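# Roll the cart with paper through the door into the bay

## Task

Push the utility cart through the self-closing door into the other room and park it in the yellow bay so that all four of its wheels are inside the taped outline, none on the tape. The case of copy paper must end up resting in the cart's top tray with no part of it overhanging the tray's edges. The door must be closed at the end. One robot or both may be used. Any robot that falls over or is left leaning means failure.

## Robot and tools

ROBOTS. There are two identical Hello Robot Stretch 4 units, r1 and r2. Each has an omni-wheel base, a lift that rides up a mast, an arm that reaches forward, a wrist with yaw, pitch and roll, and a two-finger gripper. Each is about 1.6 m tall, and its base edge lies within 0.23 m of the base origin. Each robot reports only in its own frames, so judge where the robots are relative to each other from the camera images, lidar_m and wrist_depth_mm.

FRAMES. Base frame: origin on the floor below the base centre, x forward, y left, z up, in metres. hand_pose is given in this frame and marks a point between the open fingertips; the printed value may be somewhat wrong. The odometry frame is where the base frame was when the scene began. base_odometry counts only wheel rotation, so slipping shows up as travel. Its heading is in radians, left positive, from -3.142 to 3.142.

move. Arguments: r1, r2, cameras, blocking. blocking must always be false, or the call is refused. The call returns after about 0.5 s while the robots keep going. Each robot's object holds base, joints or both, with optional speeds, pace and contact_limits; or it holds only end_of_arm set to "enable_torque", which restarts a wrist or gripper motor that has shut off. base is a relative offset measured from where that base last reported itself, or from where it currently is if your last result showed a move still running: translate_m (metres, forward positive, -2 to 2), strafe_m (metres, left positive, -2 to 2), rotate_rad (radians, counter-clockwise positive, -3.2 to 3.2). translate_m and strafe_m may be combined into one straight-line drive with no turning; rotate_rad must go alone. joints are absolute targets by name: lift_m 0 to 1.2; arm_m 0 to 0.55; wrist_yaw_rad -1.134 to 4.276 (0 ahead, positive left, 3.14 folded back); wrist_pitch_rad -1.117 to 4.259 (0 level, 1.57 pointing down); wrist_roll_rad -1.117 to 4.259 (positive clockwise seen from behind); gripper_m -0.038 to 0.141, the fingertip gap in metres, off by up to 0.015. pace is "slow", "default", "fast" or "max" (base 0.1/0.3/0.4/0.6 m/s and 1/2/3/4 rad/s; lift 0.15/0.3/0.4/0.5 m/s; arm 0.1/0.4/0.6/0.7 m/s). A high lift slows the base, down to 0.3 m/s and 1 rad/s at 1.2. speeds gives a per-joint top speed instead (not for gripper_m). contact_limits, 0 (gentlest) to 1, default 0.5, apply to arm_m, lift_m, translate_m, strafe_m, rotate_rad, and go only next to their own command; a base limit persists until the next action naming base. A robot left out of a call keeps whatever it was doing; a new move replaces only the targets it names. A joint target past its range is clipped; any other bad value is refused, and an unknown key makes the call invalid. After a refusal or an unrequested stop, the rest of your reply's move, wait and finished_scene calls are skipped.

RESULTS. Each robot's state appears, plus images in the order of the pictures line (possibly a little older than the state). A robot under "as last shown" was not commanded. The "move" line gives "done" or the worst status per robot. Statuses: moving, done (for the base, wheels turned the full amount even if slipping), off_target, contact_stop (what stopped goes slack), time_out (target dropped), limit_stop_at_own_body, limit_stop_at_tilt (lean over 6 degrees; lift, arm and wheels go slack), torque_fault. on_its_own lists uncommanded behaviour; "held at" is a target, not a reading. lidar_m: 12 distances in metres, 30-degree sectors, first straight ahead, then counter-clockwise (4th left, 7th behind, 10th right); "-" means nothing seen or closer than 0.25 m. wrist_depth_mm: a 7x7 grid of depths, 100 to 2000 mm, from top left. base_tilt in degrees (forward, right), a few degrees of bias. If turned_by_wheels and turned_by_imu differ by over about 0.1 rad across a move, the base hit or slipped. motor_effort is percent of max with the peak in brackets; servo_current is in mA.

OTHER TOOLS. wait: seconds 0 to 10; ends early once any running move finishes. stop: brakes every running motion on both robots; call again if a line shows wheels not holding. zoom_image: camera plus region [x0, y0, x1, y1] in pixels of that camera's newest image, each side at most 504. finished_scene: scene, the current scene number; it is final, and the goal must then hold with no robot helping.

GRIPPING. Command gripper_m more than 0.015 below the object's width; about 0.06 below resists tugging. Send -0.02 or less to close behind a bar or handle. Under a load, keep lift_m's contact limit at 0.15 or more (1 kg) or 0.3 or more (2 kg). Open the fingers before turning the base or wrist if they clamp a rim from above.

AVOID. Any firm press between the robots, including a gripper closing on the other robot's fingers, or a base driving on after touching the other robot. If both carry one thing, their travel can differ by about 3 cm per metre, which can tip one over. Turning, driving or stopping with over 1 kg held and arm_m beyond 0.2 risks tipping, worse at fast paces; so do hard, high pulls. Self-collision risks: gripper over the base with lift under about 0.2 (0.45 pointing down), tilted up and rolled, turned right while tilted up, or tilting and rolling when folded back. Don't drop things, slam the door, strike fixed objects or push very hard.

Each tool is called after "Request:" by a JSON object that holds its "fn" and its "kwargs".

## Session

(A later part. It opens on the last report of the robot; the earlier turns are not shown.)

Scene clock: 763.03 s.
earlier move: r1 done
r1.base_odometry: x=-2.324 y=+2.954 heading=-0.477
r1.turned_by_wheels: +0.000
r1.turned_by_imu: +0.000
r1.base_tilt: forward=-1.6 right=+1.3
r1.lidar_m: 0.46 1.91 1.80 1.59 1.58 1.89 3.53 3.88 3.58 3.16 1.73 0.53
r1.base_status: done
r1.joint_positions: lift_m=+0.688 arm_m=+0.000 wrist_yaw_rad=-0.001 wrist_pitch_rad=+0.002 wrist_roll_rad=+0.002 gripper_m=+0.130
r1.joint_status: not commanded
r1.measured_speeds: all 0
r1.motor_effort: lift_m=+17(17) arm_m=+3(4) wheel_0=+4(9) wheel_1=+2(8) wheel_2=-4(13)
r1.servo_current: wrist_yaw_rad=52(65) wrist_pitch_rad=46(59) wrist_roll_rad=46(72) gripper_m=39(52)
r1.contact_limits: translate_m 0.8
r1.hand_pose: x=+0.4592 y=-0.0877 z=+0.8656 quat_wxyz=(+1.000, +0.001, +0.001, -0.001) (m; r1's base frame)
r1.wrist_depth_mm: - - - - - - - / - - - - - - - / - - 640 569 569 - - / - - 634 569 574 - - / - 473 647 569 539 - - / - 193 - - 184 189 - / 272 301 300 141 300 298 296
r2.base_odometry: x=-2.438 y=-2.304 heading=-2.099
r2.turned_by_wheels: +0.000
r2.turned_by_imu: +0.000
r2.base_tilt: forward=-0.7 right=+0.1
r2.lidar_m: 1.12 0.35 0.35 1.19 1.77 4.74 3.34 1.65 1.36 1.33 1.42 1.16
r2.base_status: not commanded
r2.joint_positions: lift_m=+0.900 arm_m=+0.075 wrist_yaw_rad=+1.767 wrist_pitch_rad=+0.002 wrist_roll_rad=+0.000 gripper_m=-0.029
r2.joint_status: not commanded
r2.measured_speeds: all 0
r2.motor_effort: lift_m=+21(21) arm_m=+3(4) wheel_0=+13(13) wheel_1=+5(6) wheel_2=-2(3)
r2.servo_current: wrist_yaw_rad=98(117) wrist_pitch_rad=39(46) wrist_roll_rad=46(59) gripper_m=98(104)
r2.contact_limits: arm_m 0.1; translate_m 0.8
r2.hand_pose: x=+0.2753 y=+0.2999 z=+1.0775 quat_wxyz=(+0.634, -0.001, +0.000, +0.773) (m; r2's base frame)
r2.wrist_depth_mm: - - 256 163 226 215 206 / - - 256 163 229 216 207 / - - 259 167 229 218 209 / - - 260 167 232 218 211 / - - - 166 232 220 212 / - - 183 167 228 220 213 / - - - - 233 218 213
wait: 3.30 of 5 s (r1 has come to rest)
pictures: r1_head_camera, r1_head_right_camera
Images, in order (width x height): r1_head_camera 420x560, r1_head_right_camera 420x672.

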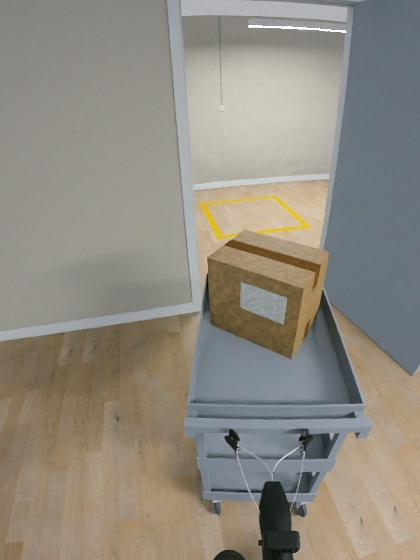

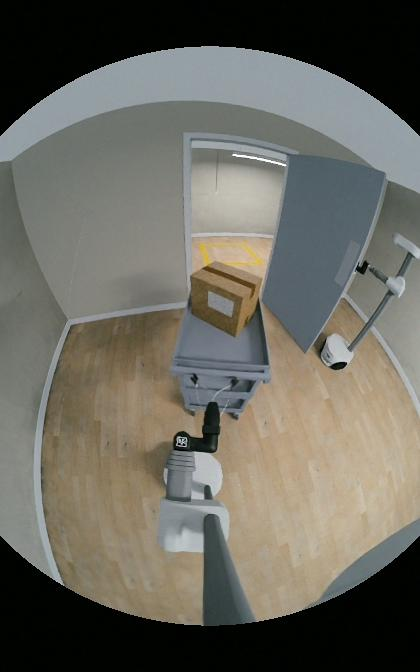

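Request:
{"fn": "move", "kwargs": {"blocking": false, "r1": {"base":{"translate_m":-0.05},"pace":"default"}}}

Request:
{"fn": "wait", "kwargs": {"seconds": 2}}

Request:
{"fn": "move", "kwargs": {"blocking": false, "r1": {"base":{"rotate_rad":-0.15},"pace":"default"}}}

Request:
{"fn": "wait", "kwargs": {"seconds": 2}}

Request:
{"fn": "move", "kwargs": {"blocking": false, "r1": {"base":{"strafe_m":0.11},"pace":"default"}}}

Request:
{"fn": "wait", "kwargs": {"seconds": 3}}

Request:
{"fn": "move", "kwargs": {"blocking": false, "r1": {"base":{"translate_m":0.25},"pace":"slow","contact_limits":{"translate_m":0.8}}}}

Request:
{"fn": "wait", "kwargs": {"seconds": 5, "cameras": ["r1_head_camera","r1_head_right_camera"]}}

Scene clock: 791.80 s.
move: r1 moving
r1.base_odometry: x=-2.351 y=+2.968 heading=-0.477
r1.turned_by_wheels: +0.000
r1.turned_by_imu: -0.001
r1.base_tilt: forward=-1.6 right=+1.3
r1.lidar_m: 0.50 1.94 1.81 1.56 1.56 1.88 3.51 3.86 3.55 3.17 1.76 0.53
r1.base_status: translate_m moving
r1.joint_positions: lift_m=+0.688 arm_m=+0.000 wrist_yaw_rad=-0.001 wrist_pitch_rad=+0.002 wrist_roll_rad=+0.002 gripper_m=+0.130
r1.joint_status: not commanded
r1.measured_speeds: translate_m=-0.107 strafe_m=+0.001 rotate_rad=-0.004 lift_m=+0.000 arm_m=+0.000 wrist_yaw_rad=+0.000 wrist_pitch_rad=+0.000 wrist_roll_rad=+0.000
r1.motor_effort: lift_m=+17(17) arm_m=+4(4) wheel_0=-7(7) wheel_1=-5(7) wheel_2=+6(9)
r1.servo_current: wrist_yaw_rad=52(59) wrist_pitch_rad=46(46) wrist_roll_rad=72(72) gripper_m=39(52)
r1.hand_pose: x=+0.4592 y=-0.0877 z=+0.8656 quat_wxyz=(+1.000, +0.001, +0.001, -0.001) (m; r1's base frame)
r1.wrist_depth_mm: - - - - - - - / - - 1756 - - - - / - - 668 603 559 - - / - - 683 603 609 - - / - 466 668 615 559 - - / 268 195 - - 189 189 - / - 329 327 146 325 322 324
r2: as last shown
r2.base_tilt: forward=-0.7 right=+0.0
r2.lidar_m: 1.12 0.35 0.36 1.21 1.81 4.72 3.38 1.67 1.35 1.33 1.41 1.13
r2.motor_effort: lift_m=+21(21) arm_m=+3(4) wheel_0=+13(13) wheel_1=+6(6) wheel_2=-2(2)
r2.servo_current: wrist_yaw_rad=104(104) wrist_pitch_rad=52(52) wrist_roll_rad=59(59) gripper_m=98(104)
r2.contact_limits: arm_m 0.1; translate_m 0.8
r2.wrist_depth_mm: - - 255 163 226 215 207 / - - 256 163 228 216 206 / - - 259 167 229 218 208 / - - 259 167 232 218 209 / - - - 166 233 219 211 / - - 183 167 228 221 212 / - - - - 235 219 213
pictures: none

Scene clock: 792.50 s.
earlier move: r1 done
r1.base_odometry: x=-2.369 y=+2.977 heading=-0.477
r1.turned_by_wheels: +0.000
r1.turned_by_imu: +0.000
r1.base_tilt: forward=-1.6 right=+1.3
r1.lidar_m: 0.51 1.95 1.79 1.55 1.58 1.89 3.52 3.83 3.59 3.17 1.76 0.53
r1.base_status: done
r1.joint_positions: lift_m=+0.688 arm_m=+0.000 wrist_yaw_rad=-0.001 wrist_pitch_rad=+0.002 wrist_roll_rad=+0.002 gripper_m=+0.130
r1.joint_status: not commanded
r1.measured_speeds: all 0
r1.motor_effort: lift_m=+17(17) arm_m=+4(4) wheel_0=-1(7) wheel_1=-2(7) wheel_2=-2(9)
r1.servo_current: wrist_yaw_rad=52(59) wrist_pitch_rad=39(46) wrist_roll_rad=52(72) gripper_m=46(52)
r1.hand_pose: x=+0.4592 y=-0.0877 z=+0.8656 quat_wxyz=(+1.000, +0.001, +0.001, -0.001) (m; r1's base frame)
r1.wrist_depth_mm: - - - - - - - / - - 1808 - - - - / - - 691 615 597 - - / - - 715 621 603 - - / - 477 683 621 603 - - / 290 194 - - 189 196 - / - 349 349 146 768 - 353
r2.base_odometry: x=-2.438 y=-2.304 heading=-2.099
r2.turned_by_wheels: +0.000
r2.turned_by_imu: +0.000
r2.base_tilt: forward=-0.7 right=+0.0
r2.lidar_m: 1.12 0.36 0.37 1.21 1.82 4.73 3.39 1.67 1.32 1.33 1.42 1.13
r2.base_status: not commanded
r2.joint_positions: lift_m=+0.900 arm_m=+0.075 wrist_yaw_rad=+1.767 wrist_pitch_rad=+0.002 wrist_roll_rad=+0.000 gripper_m=-0.029
r2.joint_status: not commanded
r2.measured_speeds: all 0
r2.motor_effort: lift_m=+21(21) arm_m=+4(4) wheel_0=+13(13) wheel_1=+6(6) wheel_2=-2(3)
r2.servo_current: wrist_yaw_rad=91(111) wrist_pitch_rad=39(52) wrist_roll_rad=52(59) gripper_m=91(104)
r2.contact_limits: arm_m 0.1; translate_m 0.8
r2.hand_pose: x=+0.2753 y=+0.2999 z=+1.0775 quat_wxyz=(+0.634, -0.001, +0.000, +0.773) (m; r2's base frame)
r2.wrist_depth_mm: - - 256 163 226 214 206 / - - 257 163 229 216 208 / - - 259 167 230 217 208 / - - 260 168 231 217 210 / - - - 166 233 220 212 / - - 183 168 228 221 212 / - - - - 233 218 213
wait: 0.70 of 2 s (r1 has come to rest)
pictures: none

Scene clock: 793.00 s.
move: r1 moving
r1.base_odometry: x=-2.368 y=+2.977 heading=-0.625
r1.turned_by_wheels: -0.147
r1.turned_by_imu: -0.148
r1.base_tilt: forward=-1.6 right=+1.3
r1.lidar_m: 0.50 0.51 1.97 1.60 1.57 1.73 2.69 3.84 3.96 3.18 1.78 0.56
r1.base_status: rotate_rad moving
r1.joint_positions: lift_m=+0.688 arm_m=+0.000 wrist_yaw_rad=-0.001 wrist_pitch_rad=+0.002 wrist_roll_rad=+0.002 gripper_m=+0.130
r1.joint_status: not commanded
r1.measured_speeds: translate_m=-0.002 strafe_m=+0.001 rotate_rad=-0.125 lift_m=+0.000 arm_m=+0.000 wrist_yaw_rad=+0.000 wrist_pitch_rad=+0.000 wrist_roll_rad=+0.000
r1.motor_effort: lift_m=+17(17) arm_m=+3(4) wheel_0=+4(8) wheel_1=+1(6) wheel_2=+1(7)
r1.servo_current: wrist_yaw_rad=52(65) wrist_pitch_rad=39(52) wrist_roll_rad=46(59) gripper_m=46(46)
r1.hand_pose: x=+0.4592 y=-0.0877 z=+0.8656 quat_wxyz=(+1.000, +0.001, +0.001, -0.001) (m; r1's base frame)
r1.wrist_depth_mm: - - - - - - - / - - - - - - 1308 / - 676 634 634 - - 1281 / - 683 627 640 - - - / 469 676 634 597 - - - / - 193 - - 189 197 - / 338 340 351 146 - 389 1863
r2: as last shown
r2.base_tilt: forward=-0.7 right=+0.1
r2.lidar_m: 1.12 0.33 0.36 1.22 1.80 4.74 3.39 1.67 1.35 1.33 1.41 1.15
r2.motor_effort: lift_m=+21(21) arm_m=+4(4) wheel_0=+13(13) wheel_1=+6(6) wheel_2=-2(2)
r2.servo_current: wrist_yaw_rad=111(111) wrist_pitch_rad=39(46) wrist_roll_rad=39(59) gripper_m=98(104)
r2.contact_limits: arm_m 0.1; translate_m 0.8
r2.wrist_depth_mm: - - 256 163 227 215 207 / - - 256 163 229 216 207 / - - 259 167 229 218 210 / - - 260 168 232 218 211 / - - - 167 232 220 211 / - - 183 167 227 221 212 / - - - - 233 219 213
pictures: none

Scene clock: 793.33 s.
earlier move: r1 done
r1.base_odometry: x=-2.369 y=+2.977 heading=-0.627
r1.turned_by_wheels: -0.002
r1.turned_by_imu: -0.002
r1.base_tilt: forward=-1.6 right=+1.3
r1.lidar_m: 0.51 0.51 1.96 1.59 1.56 1.72 2.71 3.82 3.95 3.18 1.80 0.54
r1.base_status: done
r1.joint_positions: lift_m=+0.688 arm_m=+0.000 wrist_yaw_rad=-0.001 wrist_pitch_rad=+0.002 wrist_roll_rad=+0.002 gripper_m=+0.130
r1.joint_status: not commanded
r1.measured_speeds: all 0
r1.motor_effort: lift_m=+17(17) arm_m=+4(4) wheel_0=+4(8) wheel_1=+1(6) wheel_2=+0(7)
r1.servo_current: wrist_yaw_rad=72(72) wrist_pitch_rad=46(52) wrist_roll_rad=52(59) gripper_m=39(46)
r1.hand_pose: x=+0.4592 y=-0.0877 z=+0.8656 quat_wxyz=(+1.000, +0.001, +0.001, -0.001) (m; r1's base frame)
r1.wrist_depth_mm: - - - - - - - / - - - - - - 1308 / - 683 634 647 - - 1336 / - 683 627 640 - - - / 466 683 627 597 - - - / - 193 - - 189 197 - / 338 342 - 146 - - 1863
r2.base_odometry: x=-2.438 y=-2.304 heading=-2.099
r2.turned_by_wheels: +0.000
r2.turned_by_imu: +0.000
r2.base_tilt: forward=-0.7 right=+0.0
r2.lidar_m: 1.13 0.35 0.34 1.20 1.83 4.72 3.36 1.69 1.34 1.31 1.43 1.16
r2.base_status: not commanded
r2.joint_positions: lift_m=+0.900 arm_m=+0.075 wrist_yaw_rad=+1.767 wrist_pitch_rad=+0.002 wrist_roll_rad=+0.000 gripper_m=-0.029
r2.joint_status: not commanded
r2.measured_speeds: all 0
r2.motor_effort: lift_m=+21(21) arm_m=+4(4) wheel_0=+12(13) wheel_1=+5(6) wheel_2=-2(2)
r2.servo_current: wrist_yaw_rad=104(111) wrist_pitch_rad=39(46) wrist_roll_rad=46(59) gripper_m=104(104)
r2.contact_limits: arm_m 0.1; translate_m 0.8
r2.hand_pose: x=+0.2753 y=+0.2999 z=+1.0775 quat_wxyz=(+0.634, -0.001, +0.000, +0.773) (m; r2's base frame)
r2.wrist_depth_mm: - - 257 163 226 215 206 / - - 256 163 229 216 207 / - - 259 168 229 218 209 / - - 259 168 231 218 210 / - - - 167 233 219 211 / - - 183 168 228 221 212 / - - - - 234 218 213
wait: 0.33 of 2 s (r1 has come to rest)
pictures: none

Scene clock: 793.83 s.
move: r1 moving
r1.base_odometry: x=-2.347 y=+3.006 heading=-0.627
r1.turned_by_wheels: +0.000
r1.turned_by_imu: +0.000
r1.base_tilt: forward=-1.6 right=+1.3
r1.lidar_m: 0.48 0.52 1.93 1.56 1.51 1.71 2.61 3.83 3.99 3.22 1.79 0.55
r1.base_status: strafe_m moving
r1.joint_positions: lift_m=+0.688 arm_m=+0.000 wrist_yaw_rad=-0.001 wrist_pitch_rad=+0.002 wrist_roll_rad=+0.002 gripper_m=+0.130
r1.joint_status: not commanded
r1.measured_speeds: translate_m=-0.001 strafe_m=+0.141 rotate_rad=+0.005 lift_m=+0.000 arm_m=+0.000 wrist_yaw_rad=+0.000 wrist_pitch_rad=+0.000 wrist_roll_rad=+0.000
r1.motor_effort: lift_m=+17(17) arm_m=+3(4) wheel_0=-9(10) wheel_1=+10(12) wheel_2=+1(1)
r1.servo_current: wrist_yaw_rad=46(65) wrist_pitch_rad=39(46) wrist_roll_rad=65(65) gripper_m=46(46)
r1.hand_pose: x=+0.4592 y=-0.0877 z=+0.8656 quat_wxyz=(+1.000, +0.001, +0.001, -0.001) (m; r1's base frame)
r1.wrist_depth_mm: - 1756 - - - - - / - 1661 - - - - 1281 / - 699 640 609 - - 1281 / - 699 640 609 - - - / - 691 647 615 - - - / - 193 - - 189 189 - / 334 336 349 150 - 394 1983
r2: as last shown
r2.base_tilt: forward=-0.7 right=+0.1
r2.lidar_m: 1.13 0.32 0.35 1.21 1.80 4.74 3.37 1.65 1.33 1.34 1.43 1.12
r2.motor_effort: lift_m=+21(21) arm_m=+4(4) wheel_0=+12(13) wheel_1=+6(6) wheel_2=-2(2)
r2.servo_current: wrist_yaw_rad=111(111) wrist_pitch_rad=39(46) wrist_roll_rad=52(59) gripper_m=104(104)
r2.contact_limits: arm_m 0.1; translate_m 0.8
r2.wrist_depth_mm: - - 256 163 227 214 206 / - - 257 163 229 216 208 / - - 259 167 230 218 208 / - - 260 168 231 218 210 / - - - 167 232 220 211 / - - 182 168 228 220 212 / - - - - 235 219 213
pictures: none

Scene clock: 794.87 s.
earlier move: r1 done
r1.base_odometry: x=-2.304 y=+3.066 heading=-0.627
r1.turned_by_wheels: +0.000
r1.turned_by_imu: +0.000
r1.base_tilt: forward=-1.6 right=+1.2
r1.lidar_m: 0.47 1.90 1.85 1.48 1.47 1.62 2.50 3.87 4.08 3.29 1.87 0.53
r1.base_status: done
r1.joint_positions: lift_m=+0.688 arm_m=+0.000 wrist_yaw_rad=-0.001 wrist_pitch_rad=+0.002 wrist_roll_rad=+0.002 gripper_m=+0.130
r1.joint_status: not commanded
r1.measured_speeds: all 0
r1.motor_effort: lift_m=+17(17) arm_m=+4(4) wheel_0=-1(10) wheel_1=+1(12) wheel_2=+0(1)
r1.servo_current: wrist_yaw_rad=46(72) wrist_pitch_rad=39(52) wrist_roll_rad=46(65) gripper_m=46(46)
r1.hand_pose: x=+0.4592 y=-0.0877 z=+0.8656 quat_wxyz=(+1.000, +0.001, +0.001, -0.001) (m; r1's base frame)
r1.wrist_depth_mm: - - - - - - - / - - - - - - 1281 / - - 683 627 627 - 1255 / - - 683 621 634 - - / - - 683 621 580 - - / - 195 - - 189 198 377 / - 336 343 142 732 - 389
r2.base_odometry: x=-2.438 y=-2.304 heading=-2.099
r2.turned_by_wheels: +0.000
r2.turned_by_imu: +0.000
r2.base_tilt: forward=-0.7 right=+0.0
r2.lidar_m: 1.12 0.33 0.36 1.20 1.94 4.73 3.39 1.65 1.34 1.32 1.41 1.14
r2.base_status: not commanded
r2.joint_positions: lift_m=+0.900 arm_m=+0.075 wrist_yaw_rad=+1.767 wrist_pitch_rad=+0.002 wrist_roll_rad=+0.000 gripper_m=-0.029
r2.joint_status: not commanded
r2.measured_speeds: all 0
r2.motor_effort: lift_m=+21(21) arm_m=+4(4) wheel_0=+13(13) wheel_1=+6(6) wheel_2=-2(2)
r2.servo_current: wrist_yaw_rad=98(111) wrist_pitch_rad=46(46) wrist_roll_rad=59(59) gripper_m=104(111)
r2.contact_limits: arm_m 0.1; translate_m 0.8
r2.hand_pose: x=+0.2753 y=+0.2999 z=+1.0775 quat_wxyz=(+0.634, -0.001, +0.000, +0.773) (m; r2's base frame)
r2.wrist_depth_mm: - - 255 162 226 215 207 / - - 257 163 229 216 207 / - - 259 167 229 218 208 / - - 259 168 232 218 210 / - - - 167 234 220 212 / - - 183 167 228 220 212 / - - - - 233 218 213
wait: 1.03 of 3 s (r1 has come to rest)
pictures: none

Scene clock: 795.37 s.
move: r1 moving
r1.base_odometry: x=-2.294 y=+3.058 heading=-0.626
r1.turned_by_wheels: +0.000
r1.turned_by_imu: +0.000
r1.base_tilt: forward=-1.6 right=+1.3
r1.lidar_m: 0.48 1.91 1.83 1.50 1.46 1.64 2.51 3.89 4.05 3.29 1.85 0.55
r1.base_status: translate_m moving
r1.joint_positions: lift_m=+0.688 arm_m=+0.000 wrist_yaw_rad=-0.001 wrist_pitch_rad=+0.002 wrist_roll_rad=+0.002 gripper_m=+0.130
r1.joint_status: not commanded
r1.measured_speeds: translate_m=+0.048 strafe_m=+0.000 rotate_rad=-0.003 lift_m=+0.000 arm_m=+0.000 wrist_yaw_rad=+0.000 wrist_pitch_rad=+0.000 wrist_roll_rad=+0.000
r1.motor_effort: lift_m=+17(17) arm_m=+4(4) wheel_0=+6(7) wheel_1=+4(6) wheel_2=-5(5)
r1.servo_current: wrist_yaw_rad=46(59) wrist_pitch_rad=46(52) wrist_roll_rad=46(59) gripper_m=46(46)
r1.contact_limits: translate_m 0.8
r1.hand_pose: x=+0.4592 y=-0.0877 z=+0.8656 quat_wxyz=(+1.000, +0.001, +0.001, -0.001) (m; r1's base frame)
r1.wrist_depth_mm: - - - - - - - / - - - - - - 1255 / - - 654 609 609 - 1255 / - - 668 615 609 - - / - - 676 615 580 - - / - 195 - - 189 196 - / - 268 332 147 351 - 373
r2: as last shown
r2.base_tilt: forward=-0.7 right=+0.1
r2.lidar_m: 1.13 0.34 0.35 1.20 1.92 4.74 3.33 1.65 1.33 1.32 1.42 1.15
r2.motor_effort: lift_m=+21(21) arm_m=+4(4) wheel_0=+13(13) wheel_1=+5(6) wheel_2=-2(2)
r2.servo_current: wrist_yaw_rad=98(104) wrist_pitch_rad=39(46) wrist_roll_rad=39(59) gripper_m=104(104)
r2.contact_limits: arm_m 0.1; translate_m 0.8
r2.wrist_depth_mm: - - 256 163 227 215 206 / - - 257 163 228 216 208 / - - 258 168 229 218 208 / - - 260 167 232 218 209 / - - - 167 233 220 211 / - - 183 168 229 221 213 / - - - - 234 218 213
pictures: none

Scene clock: 798.63 s.
earlier move: r1 done
r1.base_odometry: x=-2.102 y=+2.919 heading=-0.626
r1.turned_by_wheels: +0.000
r1.turned_by_imu: +0.000
r1.base_tilt: forward=-1.6 right=+1.3
r1.lidar_m: 0.48 0.47 1.88 1.58 1.57 1.72 2.70 4.10 3.96 3.21 1.69 0.53
r1.base_status: done
r1.joint_positions: lift_m=+0.688 arm_m=+0.000 wrist_yaw_rad=-0.001 wrist_pitch_rad=+0.002 wrist_roll_rad=+0.002 gripper_m=+0.130
r1.joint_status: not commanded
r1.measured_speeds: all 0
r1.motor_effort: lift_m=+17(17) arm_m=+4(4) wheel_0=+4(8) wheel_1=+2(9) wheel_2=-2(12)
r1.servo_current: wrist_yaw_rad=46(72) wrist_pitch_rad=39(52) wrist_roll_rad=65(72) gripper_m=46(52)
r1.contact_limits: translate_m 0.8
r1.hand_pose: x=+0.4592 y=-0.0877 z=+0.8656 quat_wxyz=(+1.000, +0.001, +0.001, -0.001) (m; r1's base frame)
r1.wrist_depth_mm: - - - - - - - / - - - 564 - - - / - - 627 539 615 - - / - - 621 549 609 - - / - 539 627 539 654 - - / - 193 - - 189 188 - / 294 297 298 142 300 301 -
r2.base_odometry: x=-2.438 y=-2.304 heading=-2.099
r2.turned_by_wheels: +0.000
r2.turned_by_imu: +0.000
r2.base_tilt: forward=-0.7 right=+0.0
r2.lidar_m: 1.12 0.33 0.35 1.27 3.79 4.74 3.37 1.66 1.36 1.34 1.43 1.14
r2.base_status: not commanded
r2.joint_positions: lift_m=+0.900 arm_m=+0.075 wrist_yaw_rad=+1.767 wrist_pitch_rad=+0.002 wrist_roll_rad=+0.000 gripper_m=-0.029
r2.joint_status: not commanded
r2.measured_speeds: all 0
r2.motor_effort: lift_m=+21(21) arm_m=+4(4) wheel_0=+13(13) wheel_1=+6(6) wheel_2=-2(3)
r2.servo_current: wrist_yaw_rad=98(111) wrist_pitch_rad=46(46) wrist_roll_rad=46(59) gripper_m=98(104)
r2.contact_limits: arm_m 0.1; translate_m 0.8
r2.hand_pose: x=+0.2753 y=+0.2999 z=+1.0775 quat_wxyz=(+0.634, -0.001, +0.000, +0.773) (m; r2's base frame)
r2.wrist_depth_mm: - - 255 163 226 214 206 / - - 257 163 229 216 207 / - - 258 167 230 218 209 / - - 260 168 232 218 209 / - - - 167 232 220 212 / - - 183 167 228 220 212 / - - - - 233 218 213
wait: 3.27 of 5 s (r1 has come to rest)
pictures: r1_head_camera, r1_head_right_camera
Images, in order (width x height): r1_head_camera 420x560, r1_head_right_camera 420x672.

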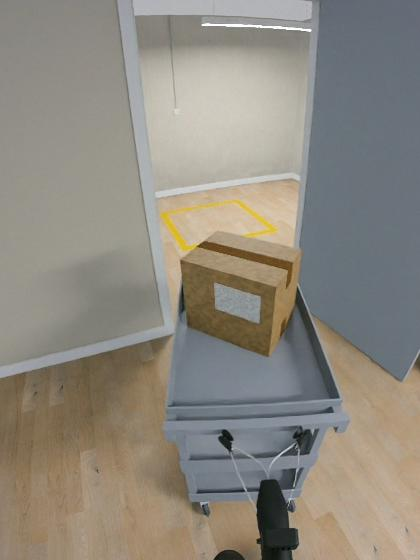

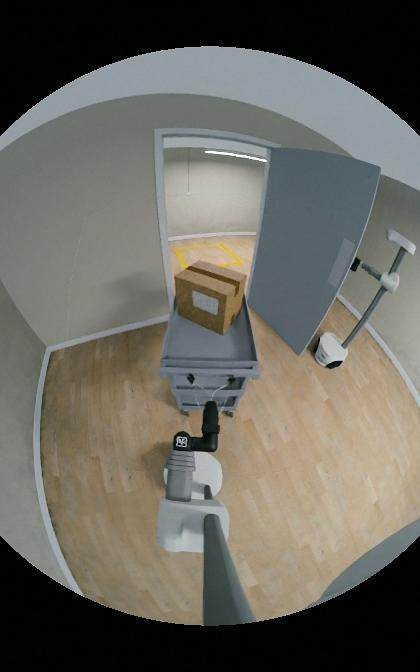

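Request:
{"fn": "move", "kwargs": {"blocking": false, "r1": {"base":{"translate_m":0.4},"pace":"slow","contact_limits":{"translate_m":0.8}}}}

Request:
{"fn": "wait", "kwargs": {"seconds": 6, "cameras": ["r1_head_camera","r1_head_right_camera"]}}

Scene clock: 805.63 s.
move: r1 moving
r1.base_odometry: x=-2.092 y=+2.912 heading=-0.626
r1.turned_by_wheels: +0.000
r1.turned_by_imu: +0.000
r1.base_tilt: forward=-1.6 right=+1.3
r1.lidar_m: 0.44 0.47 1.86 1.59 1.57 1.69 2.71 4.11 3.95 3.19 1.67 0.51
r1.base_status: translate_m moving
r1.joint_positions: lift_m=+0.688 arm_m=+0.000 wrist_yaw_rad=-0.001 wrist_pitch_rad=+0.002 wrist_roll_rad=+0.002 gripper_m=+0.130
r1.joint_status: not commanded
r1.measured_speeds: translate_m=+0.048 strafe_m=+0.000 rotate_rad=+0.001 lift_m=+0.000 arm_m=+0.000 wrist_yaw_rad=+0.000 wrist_pitch_rad=+0.000 wrist_roll_rad=+0.000
r1.motor_effort: lift_m=+17(17) arm_m=+4(4) wheel_0=+8(8) wheel_1=+6(6) wheel_2=-7(7)
r1.servo_current: wrist_yaw_rad=72(72) wrist_pitch_rad=46(46) wrist_roll_rad=46(65) gripper_m=39(46)
r1.contact_limits: translate_m 0.8
r1.hand_pose: x=+0.4592 y=-0.0877 z=+0.8656 quat_wxyz=(+1.000, +0.001, +0.001, -0.001) (m; r1's base frame)
r1.wrist_depth_mm: - - - - - - - / - - - 564 - - - / - - 615 539 615 - - / - - 615 544 661 - - / - 539 621 539 603 - - / - 191 - - 188 187 - / 294 296 297 141 298 300 -
r2: as last shown
r2.base_tilt: forward=-0.7 right=+0.1
r2.lidar_m: 1.13 0.33 0.35 1.23 3.77 4.73 3.34 1.65 1.36 1.34 1.41 1.13
r2.motor_effort: lift_m=+21(21) arm_m=+3(4) wheel_0=+13(13) wheel_1=+6(6) wheel_2=-2(2)
r2.servo_current: wrist_yaw_rad=98(111) wrist_pitch_rad=39(46) wrist_roll_rad=46(52) gripper_m=104(104)
r2.contact_limits: arm_m 0.1; translate_m 0.8
r2.wrist_depth_mm: - - 254 163 227 214 206 / - - 257 164 229 216 208 / - - 258 167 231 219 209 / - - 260 168 231 219 210 / - - - 166 234 220 211 / - - 183 168 228 220 211 / - - - - 233 218 213
pictures: none

Scene clock: 810.40 s.
earlier move: r1 done
r1.base_odometry: x=-1.778 y=+2.685 heading=-0.626
r1.turned_by_wheels: +0.000
r1.turned_by_imu: +0.000
r1.base_tilt: forward=-1.6 right=+1.3
r1.lidar_m: 0.46 0.45 1.45 1.71 1.71 1.86 2.96 4.46 3.78 3.06 1.33 0.53
r1.base_status: done
r1.joint_positions: lift_m=+0.688 arm_m=+0.000 wrist_yaw_rad=-0.001 wrist_pitch_rad=+0.002 wrist_roll_rad=+0.002 gripper_m=+0.130
r1.joint_status: not commanded
r1.measured_speeds: all 0
r1.motor_effort: lift_m=+17(17) arm_m=+3(4) wheel_0=+2(9) wheel_1=+3(9) wheel_2=-3(9)
r1.servo_current: wrist_yaw_rad=59(72) wrist_pitch_rad=46(52) wrist_roll_rad=72(72) gripper_m=39(52)
r1.contact_limits: translate_m 0.8
r1.hand_pose: x=+0.4592 y=-0.0877 z=+0.8656 quat_wxyz=(+1.000, +0.001, +0.001, -0.001) (m; r1's base frame)
r1.wrist_depth_mm: - - - - - - - / - - 591 - - - - / - 634 544 621 - - - / - 634 549 627 - - - / 549 640 554 627 1366 - - / - 192 - - 189 189 - / 298 298 296 143 - - -
r2.base_odometry: x=-2.438 y=-2.304 heading=-2.099
r2.turned_by_wheels: +0.000
r2.turned_by_imu: +0.001
r2.base_tilt: forward=-0.7 right=+0.1
r2.lidar_m: 1.13 0.35 0.36 1.39 3.75 4.76 3.34 1.68 1.34 1.33 1.40 1.15
r2.base_status: not commanded
r2.joint_positions: lift_m=+0.900 arm_m=+0.075 wrist_yaw_rad=+1.767 wrist_pitch_rad=+0.002 wrist_roll_rad=+0.000 gripper_m=-0.029
r2.joint_status: not commanded
r2.measured_speeds: all 0
r2.motor_effort: lift_m=+21(21) arm_m=+4(4) wheel_0=+13(13) wheel_1=+6(6) wheel_2=-2(3)
r2.servo_current: wrist_yaw_rad=91(111) wrist_pitch_rad=39(52) wrist_roll_rad=39(65) gripper_m=104(111)
r2.contact_limits: arm_m 0.1; translate_m 0.8
r2.hand_pose: x=+0.2753 y=+0.2999 z=+1.0775 quat_wxyz=(+0.634, -0.001, +0.000, +0.773) (m; r2's base frame)
r2.wrist_depth_mm: - - 256 163 227 215 206 / - - 257 163 229 216 207 / - - 259 168 229 217 209 / - - 259 167 231 219 210 / - - - 166 233 220 211 / - - 183 167 229 220 212 / - - - - 234 217 213
wait: 4.77 of 6 s (r1 has come to rest)
pictures: r1_head_camera, r1_head_right_camera
Images, in order (width x height): r1_head_camera 420x560, r1_head_right_camera 420x672.

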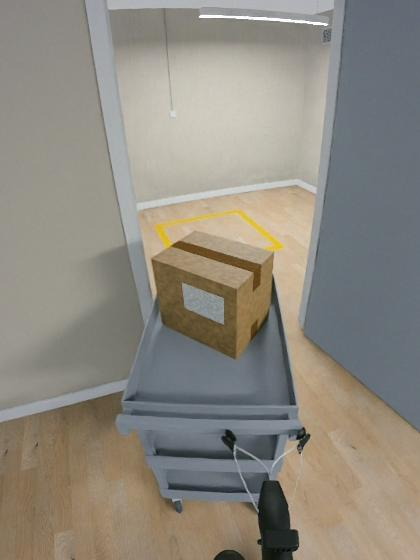

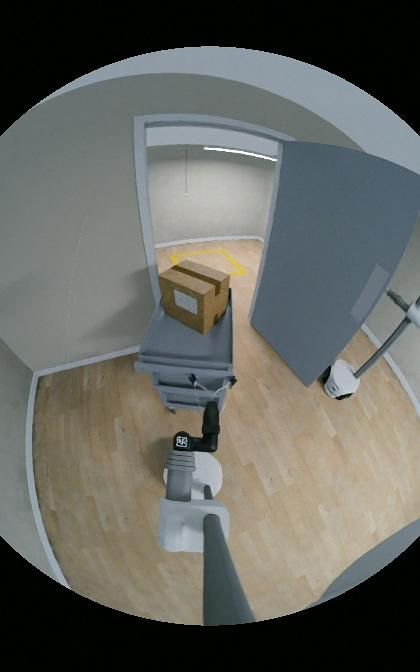

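Request:
{"fn": "move", "kwargs": {"blocking": false, "r1": {"base":{"translate_m":-0.05},"pace":"default"}}}

Request:
{"fn": "wait", "kwargs": {"seconds": 2}}

Request:
{"fn": "move", "kwargs": {"blocking": false, "r1": {"base":{"rotate_rad":-0.12},"pace":"default"}}}

Request:
{"fn": "wait", "kwargs": {"seconds": 2}}

Request:
{"fn": "move", "kwargs": {"blocking": false, "r1": {"base":{"strafe_m":0.28},"pace":"default"}}}

Request:
{"fn": "wait", "kwargs": {"seconds": 3, "cameras": ["r1_head_camera","r1_wrist_camera"]}}

Scene clock: 820.77 s.
move: r1 moving
r1.base_odometry: x=-1.802 y=+2.703 heading=-0.626
r1.turned_by_wheels: +0.000
r1.turned_by_imu: -0.001
r1.base_tilt: forward=-1.6 right=+1.3
r1.lidar_m: 0.47 0.51 1.49 1.72 1.69 1.87 2.96 4.44 3.80 3.06 1.34 0.56
r1.base_status: translate_m moving
r1.joint_positions: lift_m=+0.688 arm_m=+0.000 wrist_yaw_rad=-0.001 wrist_pitch_rad=+0.002 wrist_roll_rad=+0.002 gripper_m=+0.130
r1.joint_status: not commanded
r1.measured_speeds: translate_m=-0.108 strafe_m=+0.000 rotate_rad=-0.002 lift_m=+0.000 arm_m=+0.000 wrist_yaw_rad=+0.000 wrist_pitch_rad=+0.000 wrist_roll_rad=+0.000
r1.motor_effort: lift_m=+17(17) arm_m=+4(4) wheel_0=-5(8) wheel_1=-4(7) wheel_2=+6(8)
r1.servo_current: wrist_yaw_rad=39(65) wrist_pitch_rad=46(46) wrist_roll_rad=39(65) gripper_m=46(46)
r1.hand_pose: x=+0.4592 y=-0.0877 z=+0.8656 quat_wxyz=(+1.000, +0.001, +0.001, -0.001) (m; r1's base frame)
r1.wrist_depth_mm: - - - - - - - / - - - - - - - / - 668 580 640 - - - / - 661 580 640 - - - / 544 661 574 640 1397 - - / - 194 - - 188 189 - / 329 324 325 141 319 - -
r2: as last shown
r2.turned_by_imu: +0.000
r2.lidar_m: 1.13 0.33 0.33 1.36 3.80 4.75 3.39 1.65 1.34 1.34 1.43 1.14
r2.motor_effort: lift_m=+21(21) arm_m=+4(4) wheel_0=+13(13) wheel_1=+6(6) wheel_2=-2(2)
r2.servo_current: wrist_yaw_rad=98(111) wrist_pitch_rad=39(52) wrist_roll_rad=46(52) gripper_m=98(104)
r2.contact_limits: arm_m 0.1; translate_m 0.8
r2.wrist_depth_mm: - - 256 163 226 215 206 / - - 258 163 229 216 207 / - - 259 167 229 217 208 / - - 259 168 232 218 210 / - - - 166 232 220 212 / - - 183 168 228 221 212 / - - - - 233 219 213
pictures: none

Scene clock: 821.47 s.
earlier move: r1 done
r1.base_odometry: x=-1.818 y=+2.714 heading=-0.627
r1.turned_by_wheels: +0.000
r1.turned_by_imu: +0.000
r1.base_tilt: forward=-1.6 right=+1.2
r1.lidar_m: 0.50 0.52 1.51 1.71 1.69 1.88 2.91 4.42 3.81 3.07 1.33 0.53
r1.base_status: done
r1.joint_positions: lift_m=+0.688 arm_m=+0.000 wrist_yaw_rad=-0.001 wrist_pitch_rad=+0.002 wrist_roll_rad=+0.002 gripper_m=+0.130
r1.joint_status: not commanded
r1.measured_speeds: all 0
r1.motor_effort: lift_m=+17(17) arm_m=+4(4) wheel_0=-3(8) wheel_1=-1(7) wheel_2=-2(8)
r1.servo_current: wrist_yaw_rad=46(65) wrist_pitch_rad=46(46) wrist_roll_rad=33(65) gripper_m=39(52)
r1.hand_pose: x=+0.4592 y=-0.0877 z=+0.8656 quat_wxyz=(+1.000, +0.001, +0.001, -0.001) (m; r1's base frame)
r1.wrist_depth_mm: - - - - - - - / - - - - - - - / - 699 597 676 - - - / - 707 603 668 - - - / 544 668 597 640 1430 - - / - 193 - - 189 189 - / - 349 343 147 351 - -
r2.base_odometry: x=-2.438 y=-2.304 heading=-2.099
r2.turned_by_wheels: +0.000
r2.turned_by_imu: +0.000
r2.base_tilt: forward=-0.7 right=+0.0
r2.lidar_m: 1.14 0.35 0.34 1.36 3.76 4.75 3.36 1.67 1.34 1.34 1.43 1.15
r2.base_status: not commanded
r2.joint_positions: lift_m=+0.900 arm_m=+0.075 wrist_yaw_rad=+1.767 wrist_pitch_rad=+0.002 wrist_roll_rad=+0.000 gripper_m=-0.029
r2.joint_status: not commanded
r2.measured_speeds: all 0
r2.motor_effort: lift_m=+21(21) arm_m=+4(4) wheel_0=+12(13) wheel_1=+5(6) wheel_2=-2(2)
r2.servo_current: wrist_yaw_rad=98(111) wrist_pitch_rad=33(52) wrist_roll_rad=33(52) gripper_m=104(104)
r2.contact_limits: arm_m 0.1; translate_m 0.8
r2.hand_pose: x=+0.2753 y=+0.2999 z=+1.0775 quat_wxyz=(+0.634, -0.001, +0.000, +0.773) (m; r2's base frame)
r2.wrist_depth_mm: - - 256 163 227 214 207 / - - 257 163 229 216 207 / - - 258 167 229 217 209 / - - 259 167 232 217 210 / - - - 166 233 219 212 / - - 183 168 228 220 212 / - - - - 233 218 213
wait: 0.70 of 2 s (r1 has come to rest)
pictures: none

Scene clock: 821.97 s.
move: r1 moving
r1.base_odometry: x=-1.818 y=+2.714 heading=-0.746
r1.turned_by_wheels: -0.120
r1.turned_by_imu: -0.120
r1.base_tilt: forward=-1.6 right=+1.3
r1.lidar_m: 0.50 0.49 1.43 1.77 1.69 1.77 2.48 4.42 4.20 3.16 1.39 1.34
r1.base_status: rotate_rad moving
r1.joint_positions: lift_m=+0.688 arm_m=+0.000 wrist_yaw_rad=-0.001 wrist_pitch_rad=+0.002 wrist_roll_rad=+0.002 gripper_m=+0.130
r1.joint_status: not commanded
r1.measured_speeds: translate_m=+0.000 strafe_m=+0.000 rotate_rad=-0.014 lift_m=+0.000 arm_m=+0.000 wrist_yaw_rad=+0.000 wrist_pitch_rad=+0.000 wrist_roll_rad=+0.000
r1.motor_effort: lift_m=+17(17) arm_m=+4(4) wheel_0=+2(8) wheel_1=+0(6) wheel_2=+1(6)
r1.servo_current: wrist_yaw_rad=46(52) wrist_pitch_rad=46(46) wrist_roll_rad=59(59) gripper_m=39(46)
r1.hand_pose: x=+0.4592 y=-0.0877 z=+0.8656 quat_wxyz=(+1.000, +0.001, +0.001, -0.001) (m; r1's base frame)
r1.wrist_depth_mm: - - - - - - - / 1025 - - - - - - / 661 597 640 - - - - / 668 597 634 - - - - / 668 603 640 - - - - / - 194 - 301 189 188 - / 338 338 349 142 - - -
r2: as last shown
r2.lidar_m: 1.11 0.35 0.35 1.35 3.76 4.73 3.36 1.66 1.36 1.32 1.42 1.14
r2.motor_effort: lift_m=+21(21) arm_m=+4(4) wheel_0=+13(13) wheel_1=+6(6) wheel_2=-2(2)
r2.servo_current: wrist_yaw_rad=91(111) wrist_pitch_rad=33(46) wrist_roll_rad=46(59) gripper_m=104(104)
r2.contact_limits: arm_m 0.1; translate_m 0.8
r2.wrist_depth_mm: - - 256 163 227 215 207 / - - 257 163 229 216 207 / - - 258 167 229 218 209 / - - 259 168 232 218 211 / - - - 166 233 220 211 / - - 183 167 228 220 213 / - - - - 234 218 213
pictures: none

Scene clock: 822.27 s.
earlier move: r1 done
r1.base_odometry: x=-1.818 y=+2.714 heading=-0.746
r1.turned_by_wheels: +0.000
r1.turned_by_imu: +0.000
r1.base_tilt: forward=-1.6 right=+1.3
r1.lidar_m: 0.48 0.51 1.43 1.74 1.67 1.78 2.51 4.41 4.21 3.16 1.35 1.35
r1.base_status: done
r1.joint_positions: lift_m=+0.688 arm_m=+0.000 wrist_yaw_rad=-0.001 wrist_pitch_rad=+0.002 wrist_roll_rad=+0.002 gripper_m=+0.130
r1.joint_status: not commanded
r1.measured_speeds: all 0
r1.motor_effort: lift_m=+17(17) arm_m=+4(4) wheel_0=+1(8) wheel_1=+1(6) wheel_2=+1(6)
r1.servo_current: wrist_yaw_rad=33(59) wrist_pitch_rad=39(52) wrist_roll_rad=46(59) gripper_m=46(46)
r1.hand_pose: x=+0.4592 y=-0.0877 z=+0.8656 quat_wxyz=(+1.000, +0.001, +0.001, -0.001) (m; r1's base frame)
r1.wrist_depth_mm: - - - - - - - / 1008 - - - - - - / 668 597 634 - - - - / 668 603 627 - - - - / 668 603 634 - - - - / - 193 - - 189 189 - / 334 338 349 146 - - -
r2.base_odometry: x=-2.438 y=-2.304 heading=-2.099
r2.turned_by_wheels: +0.000
r2.turned_by_imu: +0.000
r2.base_tilt: forward=-0.7 right=+0.0
r2.lidar_m: 1.12 0.35 0.36 1.34 3.76 4.72 3.34 1.65 1.35 1.33 1.40 1.15
r2.base_status: not commanded
r2.joint_positions: lift_m=+0.900 arm_m=+0.075 wrist_yaw_rad=+1.767 wrist_pitch_rad=+0.002 wrist_roll_rad=+0.000 gripper_m=-0.029
r2.joint_status: not commanded
r2.measured_speeds: all 0
r2.motor_effort: lift_m=+21(21) arm_m=+4(4) wheel_0=+13(13) wheel_1=+6(6) wheel_2=-2(2)
r2.servo_current: wrist_yaw_rad=104(111) wrist_pitch_rad=39(46) wrist_roll_rad=39(59) gripper_m=104(104)
r2.contact_limits: arm_m 0.1; translate_m 0.8
r2.hand_pose: x=+0.2753 y=+0.2999 z=+1.0775 quat_wxyz=(+0.634, -0.001, +0.000, +0.773) (m; r2's base frame)
r2.wrist_depth_mm: - - 256 163 227 214 206 / - - 257 163 228 216 208 / - - 259 167 229 218 209 / - - 260 168 232 219 210 / - - - 166 233 219 211 / - - 183 168 228 220 212 / - - - - 234 218 213
wait: 0.30 of 2 s (r1 has come to rest)
pictures: none

Scene clock: 822.77 s.
move: r1 moving
r1.base_odometry: x=-1.794 y=+2.741 heading=-0.746
r1.turned_by_wheels: +0.000
r1.turned_by_imu: +0.000
r1.base_tilt: forward=-1.6 right=+1.3
r1.lidar_m: 0.49 0.49 1.42 1.74 1.66 1.75 2.47 4.43 4.27 3.16 1.37 0.54
r1.base_status: strafe_m moving
r1.joint_positions: lift_m=+0.688 arm_m=+0.000 wrist_yaw_rad=-0.001 wrist_pitch_rad=+0.002 wrist_roll_rad=+0.002 gripper_m=+0.130
r1.joint_status: not commanded
r1.measured_speeds: translate_m=+0.000 strafe_m=+0.140 rotate_rad=+0.001 lift_m=+0.000 arm_m=+0.000 wrist_yaw_rad=+0.000 wrist_pitch_rad=+0.000 wrist_roll_rad=+0.000
r1.motor_effort: lift_m=+17(17) arm_m=+4(4) wheel_0=-9(10) wheel_1=+11(11) wheel_2=+0(2)
r1.servo_current: wrist_yaw_rad=39(72) wrist_pitch_rad=46(46) wrist_roll_rad=59(65) gripper_m=39(46)
r1.hand_pose: x=+0.4592 y=-0.0877 z=+0.8656 quat_wxyz=(+1.000, +0.001, +0.001, -0.001) (m; r1's base frame)
r1.wrist_depth_mm: - - - - - - - / - - - - - - - / 691 609 591 - - - - / 683 621 591 - - - - / 654 627 597 732 - - - / - 193 - - 189 189 - / 330 336 345 146 - - -
r2: as last shown
r2.base_tilt: forward=-0.7 right=+0.1
r2.lidar_m: 1.13 0.33 0.36 1.36 3.79 4.71 3.36 1.67 1.35 1.32 1.44 1.15
r2.servo_current: wrist_yaw_rad=111(111) wrist_pitch_rad=39(46) wrist_roll_rad=46(52) gripper_m=104(104)
r2.contact_limits: arm_m 0.1; translate_m 0.8
r2.wrist_depth_mm: - - 256 163 227 215 207 / - - 257 163 229 216 207 / - - 258 167 230 217 209 / - - 260 168 231 218 210 / - - - 167 233 220 212 / - - 183 168 228 220 213 / - - - - 233 218 213
pictures: none

Scene clock: 824.53 s.
earlier move: r1 done
r1.base_odometry: x=-1.628 y=+2.920 heading=-0.746
r1.turned_by_wheels: +0.000
r1.turned_by_imu: +0.002
r1.base_tilt: forward=-1.6 right=+1.3
r1.lidar_m: 0.48 1.23 1.29 1.49 1.44 1.52 2.15 4.53 4.54 3.41 1.55 0.54
r1.base_status: done
r1.joint_positions: lift_m=+0.688 arm_m=+0.000 wrist_yaw_rad=-0.001 wrist_pitch_rad=+0.002 wrist_roll_rad=+0.002 gripper_m=+0.130
r1.joint_status: not commanded
r1.measured_speeds: all 0
r1.motor_effort: lift_m=+17(17) arm_m=+4(4) wheel_0=-1(11) wheel_1=+2(11) wheel_2=+1(2)
r1.servo_current: wrist_yaw_rad=59(72) wrist_pitch_rad=46(52) wrist_roll_rad=52(72) gripper_m=46(46)
r1.hand_pose: x=+0.4592 y=-0.0877 z=+0.8656 quat_wxyz=(+1.000, +0.001, +0.001, -0.001) (m; r1's base frame)
r1.wrist_depth_mm: - - - - - - - / - - - - - - - / - - 707 615 580 - - / - - 866 621 580 - - / - - 661 627 585 - - / - 203 - - 189 195 - / - 278 327 141 340 - -
r2.base_odometry: x=-2.438 y=-2.304 heading=-2.099
r2.turned_by_wheels: +0.000
r2.turned_by_imu: +0.000
r2.base_tilt: forward=-0.7 right=+0.0
r2.lidar_m: 1.11 0.35 0.36 1.62 3.74 4.73 3.39 1.67 1.33 1.33 1.39 1.15
r2.base_status: not commanded
r2.joint_positions: lift_m=+0.900 arm_m=+0.075 wrist_yaw_rad=+1.767 wrist_pitch_rad=+0.002 wrist_roll_rad=+0.000 gripper_m=-0.029
r2.joint_status: not commanded
r2.measured_speeds: all 0
r2.motor_effort: lift_m=+21(21) arm_m=+3(4) wheel_0=+13(13) wheel_1=+6(6) wheel_2=-2(3)
r2.servo_current: wrist_yaw_rad=98(117) wrist_pitch_rad=33(52) wrist_roll_rad=52(59) gripper_m=98(111)
r2.contact_limits: arm_m 0.1; translate_m 0.8
r2.hand_pose: x=+0.2753 y=+0.2999 z=+1.0775 quat_wxyz=(+0.634, -0.001, +0.000, +0.773) (m; r2's base frame)
r2.wrist_depth_mm: - - 255 163 226 214 206 / - - 256 163 229 216 207 / - - 258 167 229 217 208 / - - 259 167 233 218 211 / - - - 167 233 220 213 / - - 183 168 228 220 212 / - - - - 233 219 213
wait: 1.77 of 3 s (r1 has come to rest)
pictures: r1_head_camera, r1_wrist_camera
Images, in order (width x height): r1_head_camera 420x560, r1_wrist_camera 616x392.

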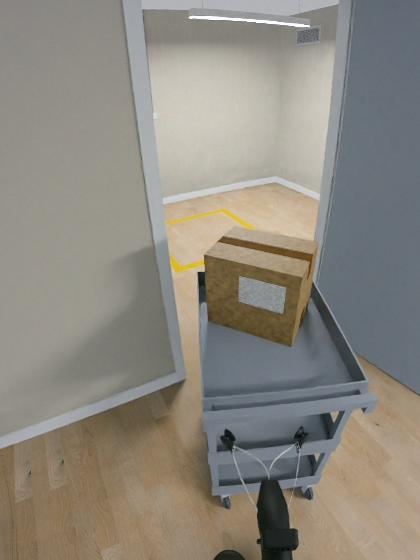

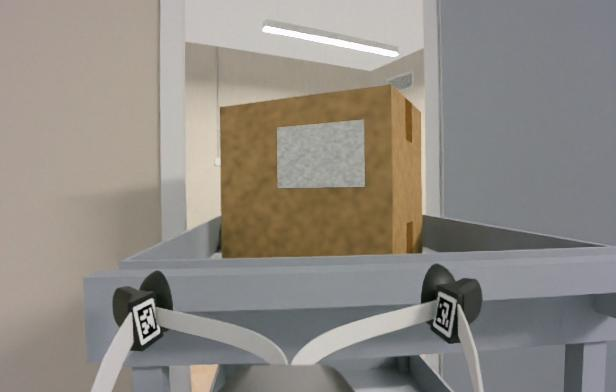

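Request:
{"fn": "move", "kwargs": {"blocking": false, "r1": {"base":{"translate_m":0.25},"pace":"slow","contact_limits":{"translate_m":0.6}}}}

Request:
{"fn": "wait", "kwargs": {"seconds": 5, "cameras": ["r1_head_camera","r1_head_right_camera"]}}

Scene clock: 831.43 s.
move: r1 moving
r1.base_odometry: x=-1.619 y=+2.911 heading=-0.746
r1.turned_by_wheels: +0.000
r1.turned_by_imu: +0.000
r1.base_tilt: forward=-1.6 right=+1.3
r1.lidar_m: 0.49 1.21 1.31 1.49 1.44 1.54 2.18 4.57 4.52 3.39 1.54 0.54
r1.base_status: translate_m moving
r1.joint_positions: lift_m=+0.688 arm_m=+0.000 wrist_yaw_rad=-0.001 wrist_pitch_rad=+0.002 wrist_roll_rad=+0.002 gripper_m=+0.130
r1.joint_status: not commanded
r1.measured_speeds: translate_m=+0.049 strafe_m=+0.000 rotate_rad=+0.000 lift_m=+0.000 arm_m=+0.000 wrist_yaw_rad=+0.000 wrist_pitch_rad=+0.000 wrist_roll_rad=+0.000
r1.motor_effort: lift_m=+17(17) arm_m=+4(4) wheel_0=+5(7) wheel_1=+4(7) wheel_2=-5(6)
r1.servo_current: wrist_yaw_rad=59(59) wrist_pitch_rad=52(52) wrist_roll_rad=46(72) gripper_m=39(52)
r1.contact_limits: translate_m 0.6
r1.hand_pose: x=+0.4592 y=-0.0877 z=+0.8656 quat_wxyz=(+1.000, +0.001, +0.001, -0.001) (m; r1's base frame)
r1.wrist_depth_mm: - - - - - - - / - - - - - - - / - - 683 615 574 - - / - - 691 609 564 - - / - - 668 615 569 - - / - 194 - - 189 188 - / - 251 317 141 330 334 -
r2: as last shown
r2.lidar_m: 1.13 0.35 0.37 1.63 3.75 4.74 3.37 1.66 1.36 1.33 1.41 1.12
r2.motor_effort: lift_m=+21(21) arm_m=+3(4) wheel_0=+13(13) wheel_1=+5(6) wheel_2=-2(2)
r2.servo_current: wrist_yaw_rad=111(111) wrist_pitch_rad=39(46) wrist_roll_rad=46(59) gripper_m=98(104)
r2.contact_limits: arm_m 0.1; translate_m 0.8
r2.wrist_depth_mm: - - 256 163 227 215 206 / - - 257 163 228 216 207 / - - 260 167 230 217 209 / - - 259 167 231 218 210 / - - - 167 232 220 211 / - - 183 167 228 220 213 / - - - - 234 218 213
pictures: none

Scene clock: 834.73 s.
earlier move: r1 done
r1.base_odometry: x=-1.444 y=+2.750 heading=-0.746
r1.turned_by_wheels: +0.000
r1.turned_by_imu: +0.000
r1.base_tilt: forward=-1.6 right=+1.2
r1.lidar_m: 0.45 0.45 1.07 1.52 1.55 1.66 2.35 4.77 4.38 3.26 1.38 0.51
r1.base_status: done
r1.joint_positions: lift_m=+0.688 arm_m=+0.000 wrist_yaw_rad=-0.001 wrist_pitch_rad=+0.002 wrist_roll_rad=+0.002 gripper_m=+0.130
r1.joint_status: not commanded
r1.measured_speeds: all 0
r1.motor_effort: lift_m=+17(17) arm_m=+4(4) wheel_0=+4(9) wheel_1=+1(8) wheel_2=-1(12)
r1.servo_current: wrist_yaw_rad=39(72) wrist_pitch_rad=39(52) wrist_roll_rad=26(72) gripper_m=39(52)
r1.contact_limits: translate_m 0.6
r1.hand_pose: x=+0.4592 y=-0.0877 z=+0.8656 quat_wxyz=(+1.000, +0.001, +0.001, -0.001) (m; r1's base frame)
r1.wrist_depth_mm: - - - - - - - / - - - - - 1255 - / - - 627 544 691 - - / - - 627 549 683 - - / - 521 627 549 585 - - / - 193 - - 189 189 - / 296 296 297 141 300 300 300
r2.base_odometry: x=-2.438 y=-2.304 heading=-2.099
r2.turned_by_wheels: +0.000
r2.turned_by_imu: +0.000
r2.base_tilt: forward=-0.7 right=+0.0
r2.lidar_m: 1.13 0.35 0.35 1.62 3.80 4.72 3.31 1.65 1.36 1.32 1.43 1.15
r2.base_status: not commanded
r2.joint_positions: lift_m=+0.900 arm_m=+0.075 wrist_yaw_rad=+1.767 wrist_pitch_rad=+0.002 wrist_roll_rad=+0.000 gripper_m=-0.029
r2.joint_status: not commanded
r2.measured_speeds: all 0
r2.motor_effort: lift_m=+21(21) arm_m=+4(4) wheel_0=+13(13) wheel_1=+6(6) wheel_2=-2(3)
r2.servo_current: wrist_yaw_rad=98(117) wrist_pitch_rad=39(46) wrist_roll_rad=46(59) gripper_m=98(104)
r2.contact_limits: arm_m 0.1; translate_m 0.8
r2.hand_pose: x=+0.2753 y=+0.2999 z=+1.0775 quat_wxyz=(+0.634, -0.001, +0.000, +0.773) (m; r2's base frame)
r2.wrist_depth_mm: - - 256 163 226 216 206 / - - 257 163 229 216 208 / - - 259 167 230 217 208 / - - 260 168 231 217 210 / - - - 166 233 220 211 / - - 183 168 228 221 212 / - - - - 233 219 213
wait: 3.30 of 5 s (r1 has come to rest)
pictures: r1_head_camera, r1_head_right_camera
Images, in order (width x height): r1_head_camera 420x560, r1_head_right_camera 420x672.

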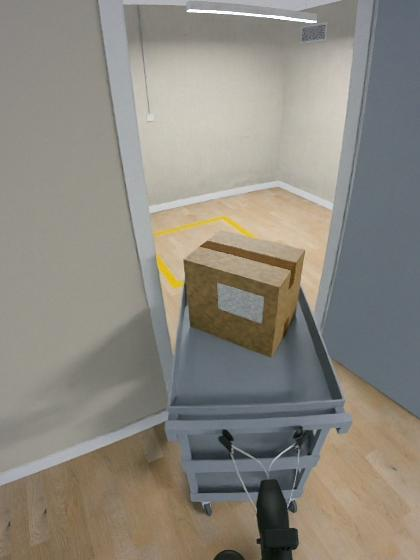

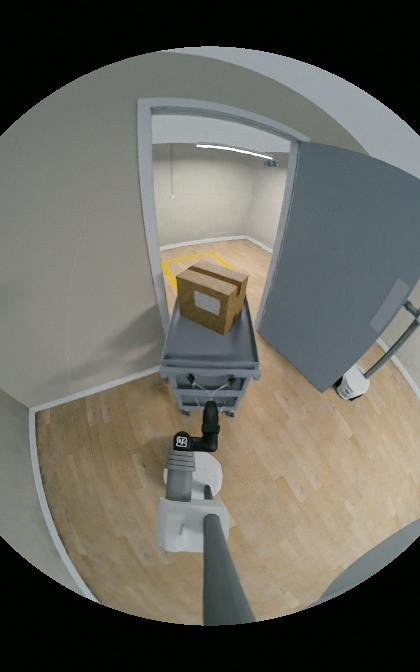

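Request:
{"fn": "move", "kwargs": {"blocking": false, "r1": {"base":{"translate_m":0.35},"pace":"slow","contact_limits":{"translate_m":0.6}}}}

Request:
{"fn": "wait", "kwargs": {"seconds": 6, "cameras": ["r1_head_camera","r1_head_right_camera"]}}

Scene clock: 844.00 s.
move: r1 moving
r1.base_odometry: x=-1.435 y=+2.742 heading=-0.745
r1.turned_by_wheels: +0.000
r1.turned_by_imu: +0.000
r1.base_tilt: forward=-1.6 right=+1.3
r1.lidar_m: 0.45 0.46 1.06 1.49 1.57 1.64 2.36 4.78 4.37 3.24 1.37 0.53
r1.base_status: translate_m moving
r1.joint_positions: lift_m=+0.688 arm_m=+0.000 wrist_yaw_rad=-0.001 wrist_pitch_rad=+0.002 wrist_roll_rad=+0.002 gripper_m=+0.130
r1.joint_status: not commanded
r1.measured_speeds: translate_m=+0.048 strafe_m=+0.000 rotate_rad=+0.004 lift_m=+0.000 arm_m=+0.000 wrist_yaw_rad=+0.000 wrist_pitch_rad=+0.000 wrist_roll_rad=+0.000
r1.motor_effort: lift_m=+17(17) arm_m=+4(4) wheel_0=+5(6) wheel_1=+6(6) wheel_2=-7(9)
r1.servo_current: wrist_yaw_rad=46(65) wrist_pitch_rad=39(52) wrist_roll_rad=52(59) gripper_m=39(52)
r1.contact_limits: translate_m 0.6
r1.hand_pose: x=+0.4592 y=-0.0877 z=+0.8656 quat_wxyz=(+1.000, +0.001, +0.001, -0.001) (m; r1's base frame)
r1.wrist_depth_mm: - - - - - - - / - - - 569 - - - / - - 627 544 699 - - / - - 627 539 691 - - / - 521 634 549 580 - - / - 193 - - 184 189 - / 297 296 297 141 300 298 298
r2: as last shown
r2.base_tilt: forward=-0.7 right=+0.1
r2.lidar_m: 1.12 0.35 0.36 1.61 3.75 4.73 3.34 1.65 1.34 1.32 1.42 1.16
r2.motor_effort: lift_m=+21(21) arm_m=+4(4) wheel_0=+12(13) wheel_1=+6(6) wheel_2=-2(2)
r2.servo_current: wrist_yaw_rad=91(104) wrist_pitch_rad=39(46) wrist_roll_rad=46(52) gripper_m=104(104)
r2.contact_limits: arm_m 0.1; translate_m 0.8
r2.wrist_depth_mm: - - 255 163 226 215 206 / - - 256 163 229 216 207 / - - 258 167 230 217 208 / - - 259 167 232 218 210 / - - - 166 232 220 211 / - - 183 167 228 220 211 / - - - - 234 218 213
pictures: none

Scene clock: 848.27 s.
earlier move: r1 done
r1.base_odometry: x=-1.187 y=+2.513 heading=-0.746
r1.turned_by_wheels: +0.000
r1.turned_by_imu: +0.000
r1.base_tilt: forward=-1.6 right=+1.3
r1.lidar_m: 0.45 0.47 0.77 1.06 1.72 1.81 2.59 5.05 4.15 1.49 1.17 0.54
r1.base_status: done
r1.joint_positions: lift_m=+0.688 arm_m=+0.000 wrist_yaw_rad=-0.001 wrist_pitch_rad=+0.002 wrist_roll_rad=+0.002 gripper_m=+0.130
r1.joint_status: not commanded
r1.measured_speeds: all 0
r1.motor_effort: lift_m=+17(17) arm_m=+4(4) wheel_0=+3(9) wheel_1=+4(7) wheel_2=-4(9)
r1.servo_current: wrist_yaw_rad=39(72) wrist_pitch_rad=39(52) wrist_roll_rad=52(72) gripper_m=46(52)
r1.contact_limits: translate_m 0.6
r1.hand_pose: x=+0.4592 y=-0.0877 z=+0.8656 quat_wxyz=(+1.000, +0.001, +0.001, -0.001) (m; r1's base frame)
r1.wrist_depth_mm: - - - - - - - / - - - - - - - / - 640 549 627 - - - / - 640 549 634 - - - / 530 640 554 585 - - - / - 192 - - 189 196 - / 294 296 297 142 306 - -
r2.base_odometry: x=-2.438 y=-2.304 heading=-2.099
r2.turned_by_wheels: +0.000
r2.turned_by_imu: +0.001
r2.base_tilt: forward=-0.7 right=+0.0
r2.lidar_m: 1.12 0.36 0.34 3.40 3.76 4.76 3.39 1.67 1.32 1.30 1.39 1.15
r2.base_status: not commanded
r2.joint_positions: lift_m=+0.900 arm_m=+0.075 wrist_yaw_rad=+1.767 wrist_pitch_rad=+0.002 wrist_roll_rad=+0.000 gripper_m=-0.029
r2.joint_status: not commanded
r2.measured_speeds: all 0
r2.motor_effort: lift_m=+21(21) arm_m=+4(4) wheel_0=+13(13) wheel_1=+6(6) wheel_2=-2(2)
r2.servo_current: wrist_yaw_rad=98(117) wrist_pitch_rad=39(46) wrist_roll_rad=46(72) gripper_m=98(111)
r2.contact_limits: arm_m 0.1; translate_m 0.8
r2.hand_pose: x=+0.2753 y=+0.2999 z=+1.0775 quat_wxyz=(+0.634, -0.001, +0.000, +0.773) (m; r2's base frame)
r2.wrist_depth_mm: - - 256 163 227 214 208 / - - 257 164 229 216 207 / - - 260 167 229 218 208 / - - 259 167 232 219 210 / - - - 167 233 220 211 / - - 183 167 228 220 212 / - - - - 234 218 214
wait: 4.27 of 6 s (r1 has come to rest)
pictures: r1_head_camera, r1_head_right_camera
Images, in order (width x height): r1_head_camera 420x560, r1_head_right_camera 420x672.

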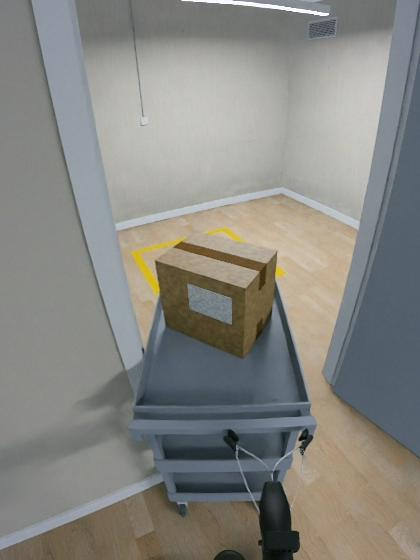

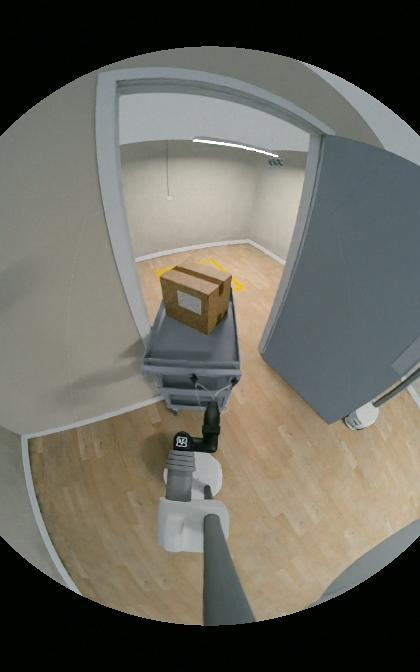

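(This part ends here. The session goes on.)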